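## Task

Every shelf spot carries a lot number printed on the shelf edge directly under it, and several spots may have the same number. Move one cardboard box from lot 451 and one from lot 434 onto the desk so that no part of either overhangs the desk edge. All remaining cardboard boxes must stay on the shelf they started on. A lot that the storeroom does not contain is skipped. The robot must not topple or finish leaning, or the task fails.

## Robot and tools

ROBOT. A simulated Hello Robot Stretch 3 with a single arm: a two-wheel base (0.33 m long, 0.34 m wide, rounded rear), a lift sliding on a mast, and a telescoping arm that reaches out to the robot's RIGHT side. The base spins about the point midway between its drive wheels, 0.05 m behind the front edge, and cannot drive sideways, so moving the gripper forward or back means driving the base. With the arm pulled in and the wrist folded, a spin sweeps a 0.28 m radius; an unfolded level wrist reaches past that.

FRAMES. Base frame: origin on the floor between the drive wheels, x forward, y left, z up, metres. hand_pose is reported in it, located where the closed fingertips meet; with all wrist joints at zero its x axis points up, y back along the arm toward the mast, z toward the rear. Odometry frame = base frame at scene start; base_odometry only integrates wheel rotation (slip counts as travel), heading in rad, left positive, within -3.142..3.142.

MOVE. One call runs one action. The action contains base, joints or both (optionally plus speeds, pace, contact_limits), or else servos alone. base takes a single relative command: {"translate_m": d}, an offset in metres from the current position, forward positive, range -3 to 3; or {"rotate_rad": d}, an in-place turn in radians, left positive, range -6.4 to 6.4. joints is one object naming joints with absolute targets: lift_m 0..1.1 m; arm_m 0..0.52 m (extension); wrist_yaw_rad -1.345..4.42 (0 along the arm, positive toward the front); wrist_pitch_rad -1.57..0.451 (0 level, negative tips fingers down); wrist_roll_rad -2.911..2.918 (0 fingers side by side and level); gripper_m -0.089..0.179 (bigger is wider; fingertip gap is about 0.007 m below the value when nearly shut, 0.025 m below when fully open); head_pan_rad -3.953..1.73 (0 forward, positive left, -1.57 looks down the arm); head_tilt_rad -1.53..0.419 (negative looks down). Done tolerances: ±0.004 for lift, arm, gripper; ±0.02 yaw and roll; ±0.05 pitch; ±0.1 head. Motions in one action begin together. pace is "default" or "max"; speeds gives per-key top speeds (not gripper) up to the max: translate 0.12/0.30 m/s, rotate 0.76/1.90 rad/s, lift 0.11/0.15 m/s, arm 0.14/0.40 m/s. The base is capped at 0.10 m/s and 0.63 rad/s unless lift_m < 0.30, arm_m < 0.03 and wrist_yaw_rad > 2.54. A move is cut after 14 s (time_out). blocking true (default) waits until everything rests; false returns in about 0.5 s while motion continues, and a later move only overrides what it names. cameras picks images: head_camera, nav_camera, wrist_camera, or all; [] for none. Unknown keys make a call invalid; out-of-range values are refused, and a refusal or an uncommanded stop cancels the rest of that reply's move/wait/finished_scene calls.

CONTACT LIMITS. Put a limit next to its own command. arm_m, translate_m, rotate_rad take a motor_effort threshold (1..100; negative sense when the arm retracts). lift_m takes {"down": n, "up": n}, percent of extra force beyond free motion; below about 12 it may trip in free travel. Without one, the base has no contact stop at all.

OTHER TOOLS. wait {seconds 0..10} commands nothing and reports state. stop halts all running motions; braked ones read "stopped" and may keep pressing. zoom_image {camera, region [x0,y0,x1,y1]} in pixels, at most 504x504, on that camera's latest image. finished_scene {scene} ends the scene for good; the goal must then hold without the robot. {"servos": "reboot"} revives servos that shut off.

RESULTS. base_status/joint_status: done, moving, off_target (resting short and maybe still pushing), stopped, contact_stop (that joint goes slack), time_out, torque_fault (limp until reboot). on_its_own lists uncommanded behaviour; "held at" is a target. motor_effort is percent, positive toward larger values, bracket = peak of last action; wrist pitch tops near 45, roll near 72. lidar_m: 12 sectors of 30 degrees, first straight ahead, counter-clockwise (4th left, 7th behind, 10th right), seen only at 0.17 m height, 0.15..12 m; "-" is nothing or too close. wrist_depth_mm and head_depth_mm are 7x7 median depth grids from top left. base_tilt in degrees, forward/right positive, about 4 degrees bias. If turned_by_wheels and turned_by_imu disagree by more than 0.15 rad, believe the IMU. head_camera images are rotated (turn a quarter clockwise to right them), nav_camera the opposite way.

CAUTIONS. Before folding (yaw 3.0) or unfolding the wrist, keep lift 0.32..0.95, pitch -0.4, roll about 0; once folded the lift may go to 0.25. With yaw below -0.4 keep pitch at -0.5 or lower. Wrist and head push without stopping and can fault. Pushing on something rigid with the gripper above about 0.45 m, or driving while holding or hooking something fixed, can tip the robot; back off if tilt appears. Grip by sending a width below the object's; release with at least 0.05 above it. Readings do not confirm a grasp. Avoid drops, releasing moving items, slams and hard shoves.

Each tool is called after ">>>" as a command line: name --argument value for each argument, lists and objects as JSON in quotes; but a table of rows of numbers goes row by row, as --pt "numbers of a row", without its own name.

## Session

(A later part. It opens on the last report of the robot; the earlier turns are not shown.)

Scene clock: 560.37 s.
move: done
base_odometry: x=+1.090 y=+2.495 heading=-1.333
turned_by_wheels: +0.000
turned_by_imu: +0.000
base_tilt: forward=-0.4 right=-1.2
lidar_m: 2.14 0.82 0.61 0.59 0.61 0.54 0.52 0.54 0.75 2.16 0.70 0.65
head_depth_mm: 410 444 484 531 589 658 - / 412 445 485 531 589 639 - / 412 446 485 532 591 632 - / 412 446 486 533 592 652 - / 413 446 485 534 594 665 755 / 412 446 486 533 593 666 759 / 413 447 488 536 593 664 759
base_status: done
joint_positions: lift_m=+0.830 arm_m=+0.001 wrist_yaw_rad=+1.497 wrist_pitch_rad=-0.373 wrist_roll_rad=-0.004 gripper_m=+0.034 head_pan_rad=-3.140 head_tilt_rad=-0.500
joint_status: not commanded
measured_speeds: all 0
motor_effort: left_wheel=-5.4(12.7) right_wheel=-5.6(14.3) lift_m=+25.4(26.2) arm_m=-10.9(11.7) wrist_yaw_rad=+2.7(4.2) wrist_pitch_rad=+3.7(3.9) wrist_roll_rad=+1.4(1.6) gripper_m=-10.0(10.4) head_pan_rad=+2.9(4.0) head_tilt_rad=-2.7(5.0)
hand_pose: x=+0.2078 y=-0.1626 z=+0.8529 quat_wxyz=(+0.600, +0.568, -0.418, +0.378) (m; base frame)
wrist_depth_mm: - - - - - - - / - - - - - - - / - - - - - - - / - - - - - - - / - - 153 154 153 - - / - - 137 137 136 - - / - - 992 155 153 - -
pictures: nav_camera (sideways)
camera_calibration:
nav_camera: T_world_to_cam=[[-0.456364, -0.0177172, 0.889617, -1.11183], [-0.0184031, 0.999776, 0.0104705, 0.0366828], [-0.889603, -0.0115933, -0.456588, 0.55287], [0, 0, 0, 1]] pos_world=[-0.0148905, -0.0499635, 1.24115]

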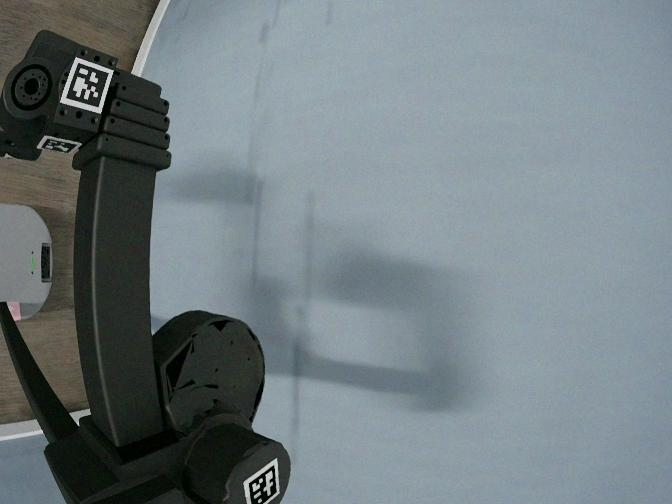

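>>> move --base '{"rotate_rad": 1.597}' --pace "max" --cameras '[]'

>>> move --base '{"translate_m": -1.3}' --pace "max" --cameras '[]'

>>> move --base '{"translate_m": -0.5}' --pace "max" --cameras '[]'

>>> move --base '{"rotate_rad": -1.597}' --pace "max" --cameras '[]'

>>> move --base '{"translate_m": 1.25}' --joints '{"head_pan_rad": -1.6, "head_tilt_rad": -0.75}' --pace "max" --cameras '["head_camera", "nav_camera"]'

Scene clock: 575.30 s.
move: done
base_odometry: x=+1.090 y=+2.495 heading=+0.263
turned_by_wheels: +1.597
turned_by_imu: +1.571
base_tilt: forward=-0.4 right=-1.3
lidar_m: 0.59 0.61 0.53 0.52 0.54 0.76 2.29 0.69 0.66 2.06 0.81 0.60
head_depth_mm: 1628 1573 1529 1485 1444 1416 - / 2560 2434 2296 2233 1963 1614 - / 2619 2853 3105 2975 2106 1610 - / 2632 2843 3113 2945 2072 1600 - / 2637 2841 3111 2919 2052 1595 1301 / 2664 2845 3169 2903 2052 1586 1290 / 2663 2851 3000 2846 2020 1575 1290
base_status: done
joint_positions: lift_m=+0.830 arm_m=+0.001 wrist_yaw_rad=+1.497 wrist_pitch_rad=-0.373 wrist_roll_rad=-0.004 gripper_m=+0.034 head_pan_rad=-3.140 head_tilt_rad=-0.500
joint_status: not commanded
measured_speeds: all 0
motor_effort: left_wheel=-8.2(13.4) right_wheel=+8.6(11.9) lift_m=+26.1(26.9) arm_m=-13.0(13.5) wrist_yaw_rad=+2.5(4.1) wrist_pitch_rad=+3.8(4.0) wrist_roll_rad=+1.3(1.5) gripper_m=-10.1(10.3) head_pan_rad=+3.5(4.2) head_tilt_rad=+0.0(1.9)
hand_pose: x=+0.2078 y=-0.1626 z=+0.8529 quat_wxyz=(+0.600, +0.568, -0.418, +0.378) (m; base frame)
wrist_depth_mm: 462 459 459 459 458 457 455 / 497 491 497 500 497 493 493 / 539 529 538 535 536 533 535 / - - - 183 - - - / - - 153 154 153 - - / - - 138 137 136 - - / - - 149 154 150 - -
pictures: none
No camera images: "cameras" was empty.

Scene clock: 589.27 s.
move: done
base_odometry: x=-0.165 y=+2.157 heading=+0.263
turned_by_wheels: +0.000
turned_by_imu: -0.001
base_tilt: forward=-0.4 right=-1.2
lidar_m: 1.87 0.77 0.57 0.55 0.58 0.81 1.87 1.66 2.06 1.46 0.62 0.68
head_depth_mm: 1544 1638 1639 1585 1553 1472 - / 1565 1675 1821 1967 2007 1628 - / 1561 1674 1841 2007 2084 1610 - / 1558 1691 1842 2019 2079 1604 - / 1566 1688 1840 2026 2063 1590 1298 / 1563 1692 1834 2042 2045 1584 1292 / 1571 1702 1855 2025 2043 1578 1291
base_status: done
joint_positions: lift_m=+0.830 arm_m=+0.001 wrist_yaw_rad=+1.497 wrist_pitch_rad=-0.373 wrist_roll_rad=-0.004 gripper_m=+0.034 head_pan_rad=-3.140 head_tilt_rad=-0.500
joint_status: not commanded
measured_speeds: all 0
motor_effort: left_wheel=-4.4(12.6) right_wheel=-6.6(11.5) lift_m=+27.9(28.5) arm_m=-10.2(13.3) wrist_yaw_rad=+1.5(3.5) wrist_pitch_rad=+3.9(3.9) wrist_roll_rad=+1.2(1.7) gripper_m=-9.7(10.4) head_pan_rad=+2.7(3.9) head_tilt_rad=+3.5(4.2)
hand_pose: x=+0.2078 y=-0.1626 z=+0.8529 quat_wxyz=(+0.600, +0.568, -0.418, +0.378) (m; base frame)
wrist_depth_mm: - - - - - - - / - - - - - - - / - - - - - - - / - - - - - - - / - - 153 153 153 - 425 / - - 137 137 136 - 476 / - - - 155 153 - -
pictures: none
No camera images: "cameras" was empty.

Scene clock: 595.23 s.
move: done
base_odometry: x=-0.648 y=+2.027 heading=+0.263
turned_by_wheels: +0.000
turned_by_imu: +0.000
base_tilt: forward=-0.3 right=-1.2
lidar_m: 1.99 0.79 0.59 0.57 0.59 0.83 1.38 1.25 1.61 3.19 1.25 1.02
head_depth_mm: 1139 1231 1342 1449 1573 1514 - / 1138 1226 1342 1467 1637 1630 - / 1143 1234 1344 1472 1642 1616 - / 1145 1232 1343 1485 1633 1604 - / 1146 1240 1355 1483 1643 1589 1292 / 1154 1234 1361 1481 1648 1591 1293 / 1152 1247 1353 1486 1656 1574 1289
base_status: done
joint_positions: lift_m=+0.830 arm_m=+0.001 wrist_yaw_rad=+1.497 wrist_pitch_rad=-0.373 wrist_roll_rad=-0.004 gripper_m=+0.034 head_pan_rad=-3.140 head_tilt_rad=-0.500
joint_status: not commanded
measured_speeds: all 0
motor_effort: left_wheel=-7.9(12.0) right_wheel=-1.5(13.2) lift_m=+28.6(29.4) arm_m=-9.7(11.0) wrist_yaw_rad=+1.6(3.5) wrist_pitch_rad=+3.8(3.9) wrist_roll_rad=+1.3(1.5) gripper_m=-9.9(10.3) head_pan_rad=+3.3(3.8) head_tilt_rad=+3.5(5.0)
hand_pose: x=+0.2078 y=-0.1626 z=+0.8529 quat_wxyz=(+0.600, +0.568, -0.418, +0.378) (m; base frame)
wrist_depth_mm: - - - - - 750 - / - - - - - - - / - - - - - - - / - - - - - - - / - - 153 154 153 - - / - - 138 137 136 - - / - - 976 155 156 988 -
pictures: none
No camera images: "cameras" was empty.

Scene clock: 598.70 s.
move: done
base_odometry: x=-0.648 y=+2.027 heading=-1.333
turned_by_wheels: -1.597
turned_by_imu: -1.572
base_tilt: forward=-0.2 right=-1.2
lidar_m: 3.31 1.27 1.02 2.09 0.80 0.59 0.57 0.60 0.82 1.37 1.25 1.61
head_depth_mm: 456 493 536 588 652 733 - / 456 494 537 588 653 708 - / 457 493 537 589 654 698 - / 457 493 539 590 657 722 - / 457 494 539 592 658 736 837 / 458 494 538 592 656 738 838 / 458 495 540 592 660 738 838
base_status: done
joint_positions: lift_m=+0.830 arm_m=+0.001 wrist_yaw_rad=+1.497 wrist_pitch_rad=-0.373 wrist_roll_rad=-0.004 gripper_m=+0.034 head_pan_rad=-3.140 head_tilt_rad=-0.500
joint_status: not commanded
measured_speeds: all 0
motor_effort: left_wheel=+8.2(12.6) right_wheel=-9.7(13.3) lift_m=+28.8(29.3) arm_m=-12.0(13.6) wrist_yaw_rad=+3.3(3.3) wrist_pitch_rad=+3.8(3.9) wrist_roll_rad=+1.1(1.6) gripper_m=-9.7(10.3) head_pan_rad=+2.7(3.7) head_tilt_rad=+2.4(4.2)
hand_pose: x=+0.2078 y=-0.1625 z=+0.8529 quat_wxyz=(+0.599, +0.568, -0.418, +0.378) (m; base frame)
wrist_depth_mm: - - - - - - - / - - - - - - - / - - - - - - - / - - - - - - - / - - 153 154 153 - - / - - 138 137 136 - - / - - - 155 156 971 -
pictures: none
No camera images: "cameras" was empty.

Scene clock: 612.17 s.
move: done
base_odometry: x=-0.354 y=+0.812 heading=-1.333
turned_by_wheels: +0.000
turned_by_imu: +0.001
base_tilt: forward=-0.2 right=-1.3
lidar_m: 2.47 1.24 0.92 0.89 0.92 1.87 1.81 1.89 1.01 0.88 0.84 1.99
head_depth_mm: 1159 1307 1215 907 1583 1426 - / 1162 1313 1195 901 1492 1386 - / 1160 1307 1186 889 1607 1405 - / 1161 1304 1168 883 1598 1270 - / 1159 1312 1157 876 1546 1332 302 / 1160 1301 1149 869 1558 1324 293 / 1157 1307 1132 860 1521 1307 -
base_status: done
joint_positions: lift_m=+0.830 arm_m=+0.001 wrist_yaw_rad=+1.497 wrist_pitch_rad=-0.373 wrist_roll_rad=-0.004 gripper_m=+0.034 head_pan_rad=-1.600 head_tilt_rad=-0.750
joint_status: all done
measured_speeds: all 0
motor_effort: left_wheel=+7.3(11.8) right_wheel=+1.1(10.7) lift_m=+30.5(31.2) arm_m=-5.9(12.5) wrist_yaw_rad=+1.1(3.5) wrist_pitch_rad=+3.7(4.0) wrist_roll_rad=+1.3(1.5) gripper_m=-9.9(10.4) head_pan_rad=-3.1(5.2) head_tilt_rad=-6.1(9.5)
hand_pose: x=+0.2078 y=-0.1625 z=+0.8529 quat_wxyz=(+0.599, +0.568, -0.418, +0.378) (m; base frame)
wrist_depth_mm: - - - - - - - / - - - - - - - / - - - - - - - / - - - - - - - / - - 152 154 153 - - / - - 138 137 136 - - / - - - 155 156 979 -
pictures: head_camera (sideways), nav_camera (sideways)
camera_calibration:
head_camera: T_world_to_cam=[[-0.0275528, 0.642789, -0.765547, 1.01144], [0.996715, -0.0406777, -0.0700276, 0.0846491], [-0.0761537, -0.764962, -0.639557, 0.788351], [0, 0, 0, 1]] pos_world=[0.00353279, -0.0436409, 1.28443]
nav_camera: T_world_to_cam=[[-0.00228102, -0.662224, 0.749303, -0.931603], [-0.999928, 0.0103401, 0.00609445, 0.048356], [-0.0117837, -0.749235, -0.6622, 0.815029], [0, 0, 0, 1]] pos_world=[0.0558316, -0.00678147, 1.23747]

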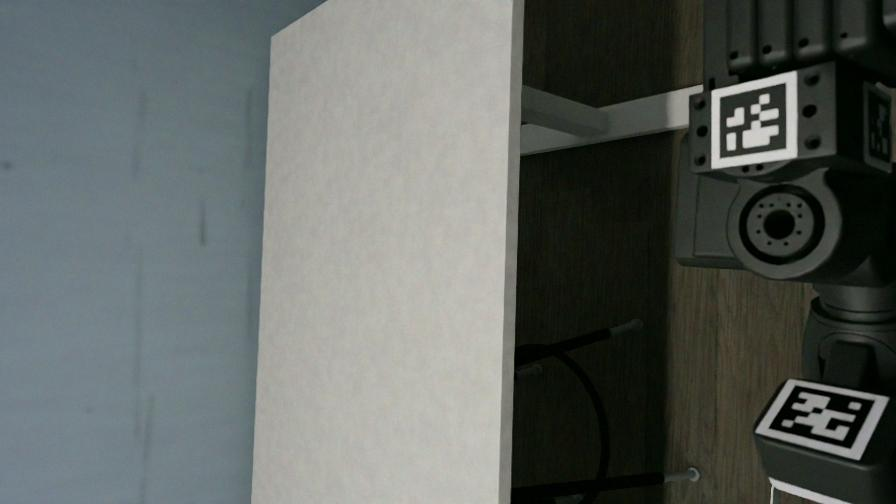

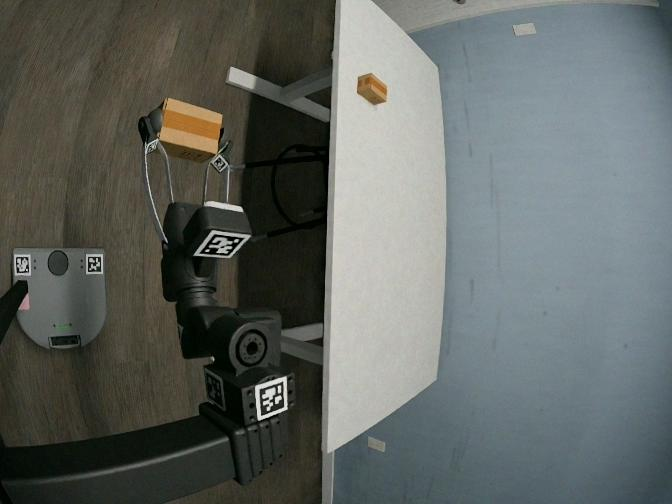

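>>> move --joints '{"wrist_yaw_rad": 0, "lift_m": 0.83, "arm_m": 0.38}' --speeds '{"arm_m": 0.25, "wrist_yaw_rad": 1.0}' --cameras '["nav_camera"]'

>>> move --joints '{"lift_m": 0.758}' --cameras '[]'

>>> move --joints '{"lift_m": 0.715}' --speeds '{"lift_m": 0.03}' --contact_limits '{"lift_m": {"down": 12}}' --cameras '["wrist_camera", "nav_camera"]'

Scene clock: 626.83 s.
move: done
base_odometry: x=-0.354 y=+0.812 heading=-1.333
turned_by_wheels: +0.000
turned_by_imu: +0.000
base_tilt: forward=-0.3 right=-1.1
lidar_m: 2.47 1.24 0.92 0.89 0.92 1.87 1.81 1.88 1.01 0.88 0.84 1.98
head_depth_mm: 1170 1311 1211 905 817 - - / 1166 1309 1198 382 332 1289 1162 / 1162 1309 527 829 1611 1343 1148 / 1162 1299 551 820 1585 1337 1146 / 1162 1306 1150 871 1537 1323 1144 / 1153 1303 1144 866 1573 1324 1140 / 1162 1304 1128 860 1524 1312 1133
base_status: not commanded
joint_positions: lift_m=+0.830 arm_m=+0.380 wrist_yaw_rad=+0.003 wrist_pitch_rad=-0.373 wrist_roll_rad=-0.004 gripper_m=+0.034 head_pan_rad=-1.600 head_tilt_rad=-0.750
joint_status: all done
measured_speeds: all 0
motor_effort: left_wheel=+7.7(8.2) right_wheel=+0.5(1.8) lift_m=+30.9(34.0) arm_m=+12.7(15.3) wrist_yaw_rad=-3.8(6.5) wrist_pitch_rad=+3.8(3.9) wrist_roll_rad=+1.3(1.4) gripper_m=-9.5(10.3) head_pan_rad=-2.4(3.5) head_tilt_rad=-5.3(6.6)
hand_pose: x=-0.0208 y=-0.7548 z=+0.8529 quat_wxyz=(+0.697, +0.133, -0.693, -0.130) (m; base frame)
wrist_depth_mm: - - - - - - - / - - - - - - - / - - - - - - - / - - - 184 - - - / - - 153 154 153 - - / - - 137 137 136 - - / - - 150 154 150 - -
pictures: nav_camera (sideways)
camera_calibration:
nav_camera: T_world_to_cam=[[-0.0023546, -0.662433, 0.749117, -0.931369], [-0.999927, 0.010462, 0.00610848, 0.0483388], [-0.0118837, -0.749048, -0.66241, 0.815296], [0, 0, 0, 1]] pos_world=[0.055831, -0.00677996, 1.23747]

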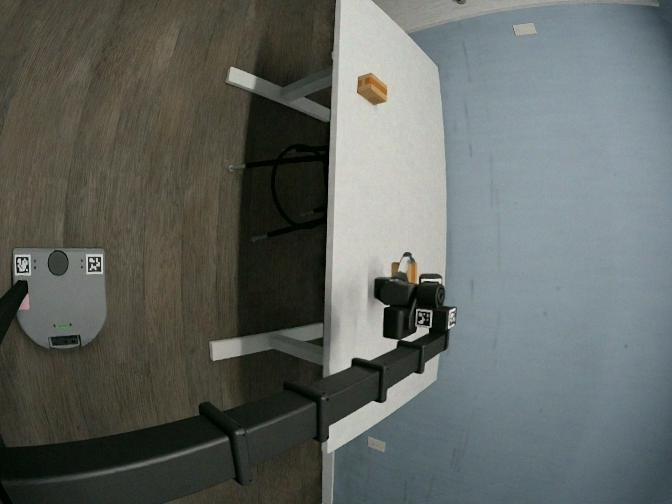

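Scene clock: 628.33 s.
move: done
base_odometry: x=-0.354 y=+0.812 heading=-1.333
turned_by_wheels: +0.000
turned_by_imu: +0.000
base_tilt: forward=-0.4 right=-1.2
lidar_m: 2.47 1.24 0.92 0.89 0.93 1.86 1.81 1.88 1.02 0.88 0.85 1.99
head_depth_mm: 1166 1313 1206 904 1581 1302 293 / 1158 1308 1194 870 393 327 300 / 1157 1305 1186 558 1523 1343 1154 / 1160 1300 1168 600 1575 1332 1149 / 1162 1303 1153 845 1546 1330 1145 / 1155 1306 1144 871 1557 1322 1138 / 1159 1304 1132 856 1528 1307 1135
base_status: not commanded
joint_positions: lift_m=+0.758 arm_m=+0.380 wrist_yaw_rad=+0.003 wrist_pitch_rad=-0.373 wrist_roll_rad=-0.004 gripper_m=+0.034 head_pan_rad=-1.600 head_tilt_rad=-0.750
joint_status: all done
measured_speeds: all 0
motor_effort: left_wheel=+7.6(8.1) right_wheel=+0.8(1.5) lift_m=+24.1(28.4) arm_m=+10.7(12.9) wrist_yaw_rad=-3.4(4.5) wrist_pitch_rad=+3.8(4.0) wrist_roll_rad=+1.4(1.4) gripper_m=-10.0(10.1) head_pan_rad=-2.5(3.2) head_tilt_rad=-5.5(6.0)
hand_pose: x=-0.0208 y=-0.7548 z=+0.7809 quat_wxyz=(+0.697, +0.133, -0.693, -0.130) (m; base frame)
wrist_depth_mm: - - - - - - - / - - - - - - - / - - - - - - - / - - - 184 - - - / - - 152 153 153 - - / - - 137 137 136 - - / - - 150 154 150 - -
pictures: none
No camera images: "cameras" was empty.

Scene clock: 630.20 s.
move: done
base_odometry: x=-0.354 y=+0.812 heading=-1.333
turned_by_wheels: +0.000
turned_by_imu: +0.000
base_tilt: forward=-0.4 right=-1.2
lidar_m: 2.46 1.24 0.92 0.89 0.92 1.87 1.81 1.88 1.01 0.88 0.84 1.99
head_depth_mm: 1162 1313 1211 906 1586 1358 1128 / 1165 1308 1197 898 818 373 325 / 1162 1308 1189 602 1518 1307 1149 / 1165 1306 1172 615 1586 1335 1148 / 1160 1305 1162 862 1539 1324 1146 / 1162 1306 1138 866 1573 1323 1140 / 1157 1302 1133 863 1524 1301 1124
base_status: not commanded
joint_positions: lift_m=+0.715 arm_m=+0.380 wrist_yaw_rad=+0.003 wrist_pitch_rad=-0.300 wrist_roll_rad=-0.001 gripper_m=+0.034 head_pan_rad=-1.600 head_tilt_rad=-0.750
joint_status: all done
measured_speeds: all 0
on_its_own: wrist_pitch_rad is at rest, and its effort (-9.7) is outside its rest range (-8 to +12)
motor_effort: left_wheel=+7.9(8.0) right_wheel=+1.0(1.6) lift_m=+16.4(26.5) arm_m=+6.8(10.4) wrist_yaw_rad=-4.3(4.5) wrist_pitch_rad=-9.7(10.1) wrist_roll_rad=+0.3(1.6) gripper_m=-9.2(10.3) head_pan_rad=-2.3(3.2) head_tilt_rad=-4.6(5.8)
contact_limits: lift_m down 12 (down: maximum 72; up: maximum 65)
hand_pose: x=-0.0208 y=-0.7627 z=+0.7550 quat_wxyz=(+0.700, +0.107, -0.698, -0.105) (m; base frame)
wrist_depth_mm: - - - - - - - / - - - - - - - / - - - - - - - / - - - 183 - - - / - - 152 152 152 - - / - - 137 137 135 - - / - - 149 153 152 - -
pictures: nav_camera (sideways), wrist_camera
camera_calibration:
nav_camera: T_world_to_cam=[[-0.0023546, -0.662433, 0.749117, -0.931369], [-0.999927, 0.010462, 0.00610848, 0.0483388], [-0.0118837, -0.749048, -0.66241, 0.815296], [0, 0, 0, 1]] pos_world=[0.055831, -0.00677996, 1.23747]
wrist_camera: T_world_to_cam=[[-0.998882, -0.0428124, -0.0200688, -0.0316111], [-0.00299619, 0.480902, -0.876769, 1.06124], [0.0471877, -0.875728, -0.480493, -0.137906], [0, 0, 0, 1]] pos_world=[-0.0218886, -0.632474, 0.863565]

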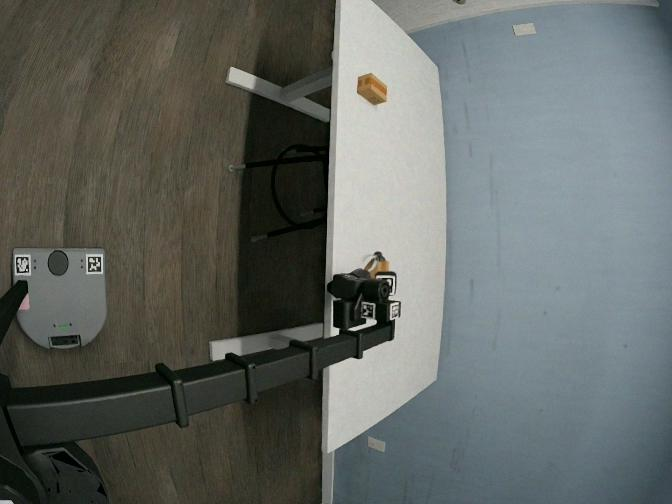

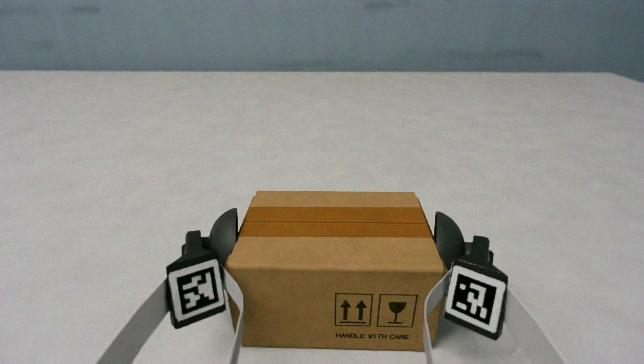

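>>> move --joints '{"lift_m": 0.728}' --cameras '[]'

>>> move --joints '{"gripper_m": 0.15}' --cameras '["wrist_camera"]'

>>> move --joints '{"lift_m": 0.84}' --cameras '["nav_camera", "wrist_camera"]'

Scene clock: 638.23 s.
move: done
base_odometry: x=-0.354 y=+0.812 heading=-1.333
turned_by_wheels: +0.000
turned_by_imu: +0.000
base_tilt: forward=-0.4 right=-1.2
lidar_m: 2.46 1.24 0.92 0.89 0.92 1.87 1.81 1.89 1.01 0.88 0.84 1.99
head_depth_mm: 1173 1306 1210 904 1584 1360 328 / 1165 1318 1198 897 473 360 321 / 1166 1310 1175 578 1519 1316 1153 / 1162 1310 1167 613 1598 1335 1148 / 1156 1304 1156 863 1542 1328 1144 / 1161 1306 1144 869 1574 1325 1137 / 1162 1300 1129 861 1531 1304 1133
base_status: not commanded
joint_positions: lift_m=+0.728 arm_m=+0.380 wrist_yaw_rad=+0.003 wrist_pitch_rad=-0.349 wrist_roll_rad=-0.001 gripper_m=+0.034 head_pan_rad=-1.600 head_tilt_rad=-0.750
joint_status: all done
measured_speeds: all 0
motor_effort: left_wheel=+7.6(7.9) right_wheel=+1.0(1.4) lift_m=+30.4(31.1) arm_m=+0.9(2.2) wrist_yaw_rad=-3.8(4.2) wrist_pitch_rad=-0.6(9.8) wrist_roll_rad=+0.3(0.4) gripper_m=-10.0(10.1) head_pan_rad=-2.1(2.6) head_tilt_rad=-3.4(5.0)
hand_pose: x=-0.0208 y=-0.7575 z=+0.7564 quat_wxyz=(+0.697, +0.124, -0.695, -0.122) (m; base frame)
wrist_depth_mm: - - - - - - - / - - - - - - - / - - - - - - - / - - - 179 - - - / - - 152 152 150 - - / - - 137 137 136 - - / - - 151 154 151 - -
pictures: none
No camera images: "cameras" was empty.

Scene clock: 639.93 s.
move: done
base_odometry: x=-0.354 y=+0.812 heading=-1.333
turned_by_wheels: +0.000
turned_by_imu: +0.000
base_tilt: forward=-0.3 right=-1.2
lidar_m: 2.47 1.24 0.92 0.89 0.93 1.87 1.81 1.89 1.01 0.88 0.84 1.99
head_depth_mm: 1163 1320 1211 902 1576 1354 328 / 1162 1307 1195 900 473 360 320 / 1166 1315 1186 577 1512 1316 1159 / 1164 1314 1176 614 1584 1331 1149 / 1161 1311 1155 861 1542 1328 1138 / 1152 1302 1142 868 1568 1321 1132 / 1160 1304 1131 857 1523 1310 1129
base_status: not commanded
joint_positions: lift_m=+0.728 arm_m=+0.380 wrist_yaw_rad=+0.003 wrist_pitch_rad=-0.362 wrist_roll_rad=-0.001 gripper_m=+0.150 head_pan_rad=-1.600 head_tilt_rad=-0.750
joint_status: all done
measured_speeds: all 0
motor_effort: left_wheel=+7.9(8.0) right_wheel=+1.1(1.3) lift_m=+27.9(30.8) arm_m=-3.0(3.0) wrist_yaw_rad=-2.7(4.0) wrist_pitch_rad=+1.9(2.0) wrist_roll_rad=+0.3(0.6) gripper_m=+0.4(81.1) head_pan_rad=-2.5(2.7) head_tilt_rad=-3.5(4.4)
hand_pose: x=-0.0208 y=-0.7560 z=+0.7533 quat_wxyz=(+0.696, +0.129, -0.695, -0.127) (m; base frame)
wrist_depth_mm: - - - - - - - / - - - - - - - / - - - - - - - / - - - 173 172 - - / - 146 147 142 146 142 - / - 126 141 137 138 124 - / - 118 - 154 153 - 111
pictures: wrist_camera
camera_calibration:
wrist_camera: T_world_to_cam=[[-0.998891, -0.041357, -0.0225187, -0.0284536], [-0.00309953, 0.534909, -0.844904, 1.07342], [0.0469881, -0.843897, -0.534444, -0.068245], [0, 0, 0, 1]] pos_world=[-0.0218882, -0.632949, 0.86982]

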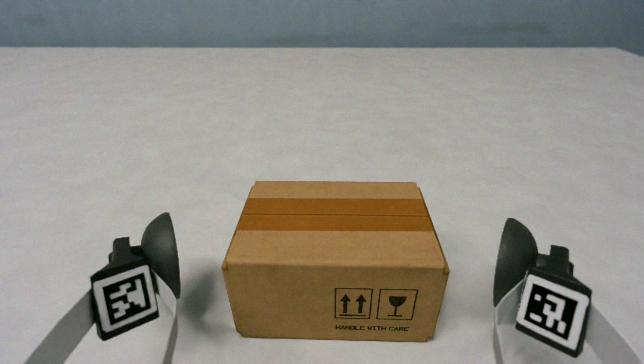

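Scene clock: 641.80 s.
move: done
base_odometry: x=-0.354 y=+0.812 heading=-1.333
turned_by_wheels: +0.000
turned_by_imu: +0.000
base_tilt: forward=-0.3 right=-1.1
lidar_m: 2.46 1.24 0.92 0.89 0.92 1.87 1.81 1.88 1.01 0.88 0.84 1.99
head_depth_mm: 1164 1319 1204 903 319 - - / 1165 1313 1189 362 318 1294 1166 / 1162 1308 514 831 1607 1338 1152 / 1167 1303 543 823 1587 1332 1149 / 1162 1305 1165 870 1541 1334 1137 / 1162 1296 1140 864 1564 1321 1135 / 1155 1305 1132 857 1528 1318 1132
base_status: not commanded
joint_positions: lift_m=+0.840 arm_m=+0.380 wrist_yaw_rad=+0.003 wrist_pitch_rad=-0.363 wrist_roll_rad=-0.001 gripper_m=+0.150 head_pan_rad=-1.600 head_tilt_rad=-0.750
joint_status: all done
measured_speeds: all 0
motor_effort: left_wheel=+7.9(8.1) right_wheel=+0.7(1.5) lift_m=+30.8(33.6) arm_m=-5.2(5.7) wrist_yaw_rad=-2.9(4.2) wrist_pitch_rad=+2.0(2.1) wrist_roll_rad=+0.0(0.5) gripper_m=+0.5(0.9) head_pan_rad=-1.9(2.5) head_tilt_rad=-3.3(4.3)
hand_pose: x=-0.0208 y=-0.7559 z=+0.8651 quat_wxyz=(+0.696, +0.129, -0.695, -0.127) (m; base frame)
wrist_depth_mm: - - - - - - - / - - - - - - - / - - - - - - - / - - - - - - - / - 146 - - - 141 - / - 126 - - - 124 - / - 119 - 228 223 - 111
pictures: nav_camera (sideways), wrist_camera
camera_calibration:
nav_camera: T_world_to_cam=[[-0.0023546, -0.662433, 0.749117, -0.931369], [-0.999927, 0.010462, 0.00610848, 0.0483388], [-0.0118837, -0.749048, -0.66241, 0.815296], [0, 0, 0, 1]] pos_world=[0.055831, -0.00677996, 1.23747]
wrist_camera: T_world_to_cam=[[-0.998891, -0.0413323, -0.0225556, -0.0258819], [-0.00309707, 0.535662, -0.844427, 1.16797], [0.0469842, -0.84342, -0.535196, -0.00740112], [0, 0, 0, 1]] pos_world=[-0.0218882, -0.63295, 0.981721]

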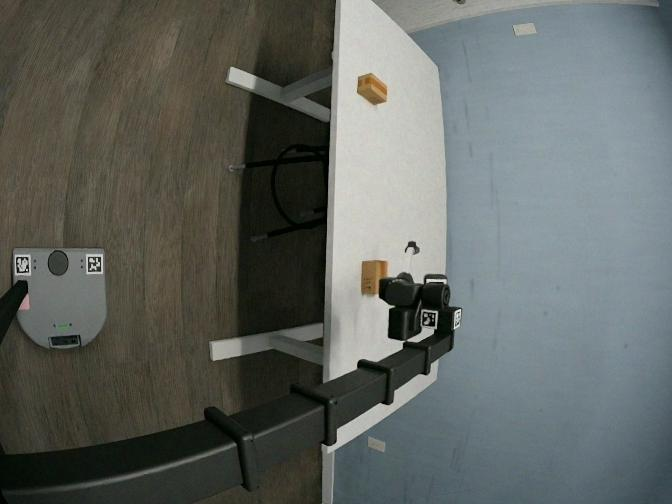

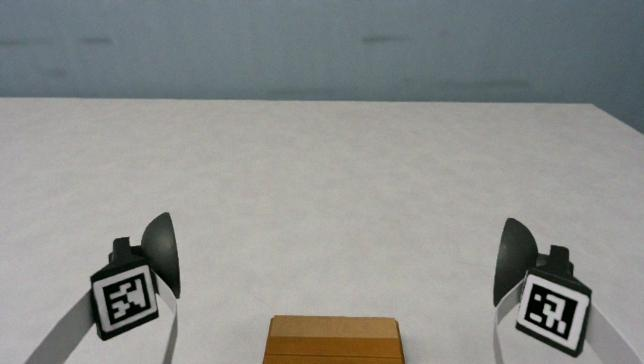

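Both boxes are on the desk.

>>> finished_scene --scene 2

The scene is finished: the task was done.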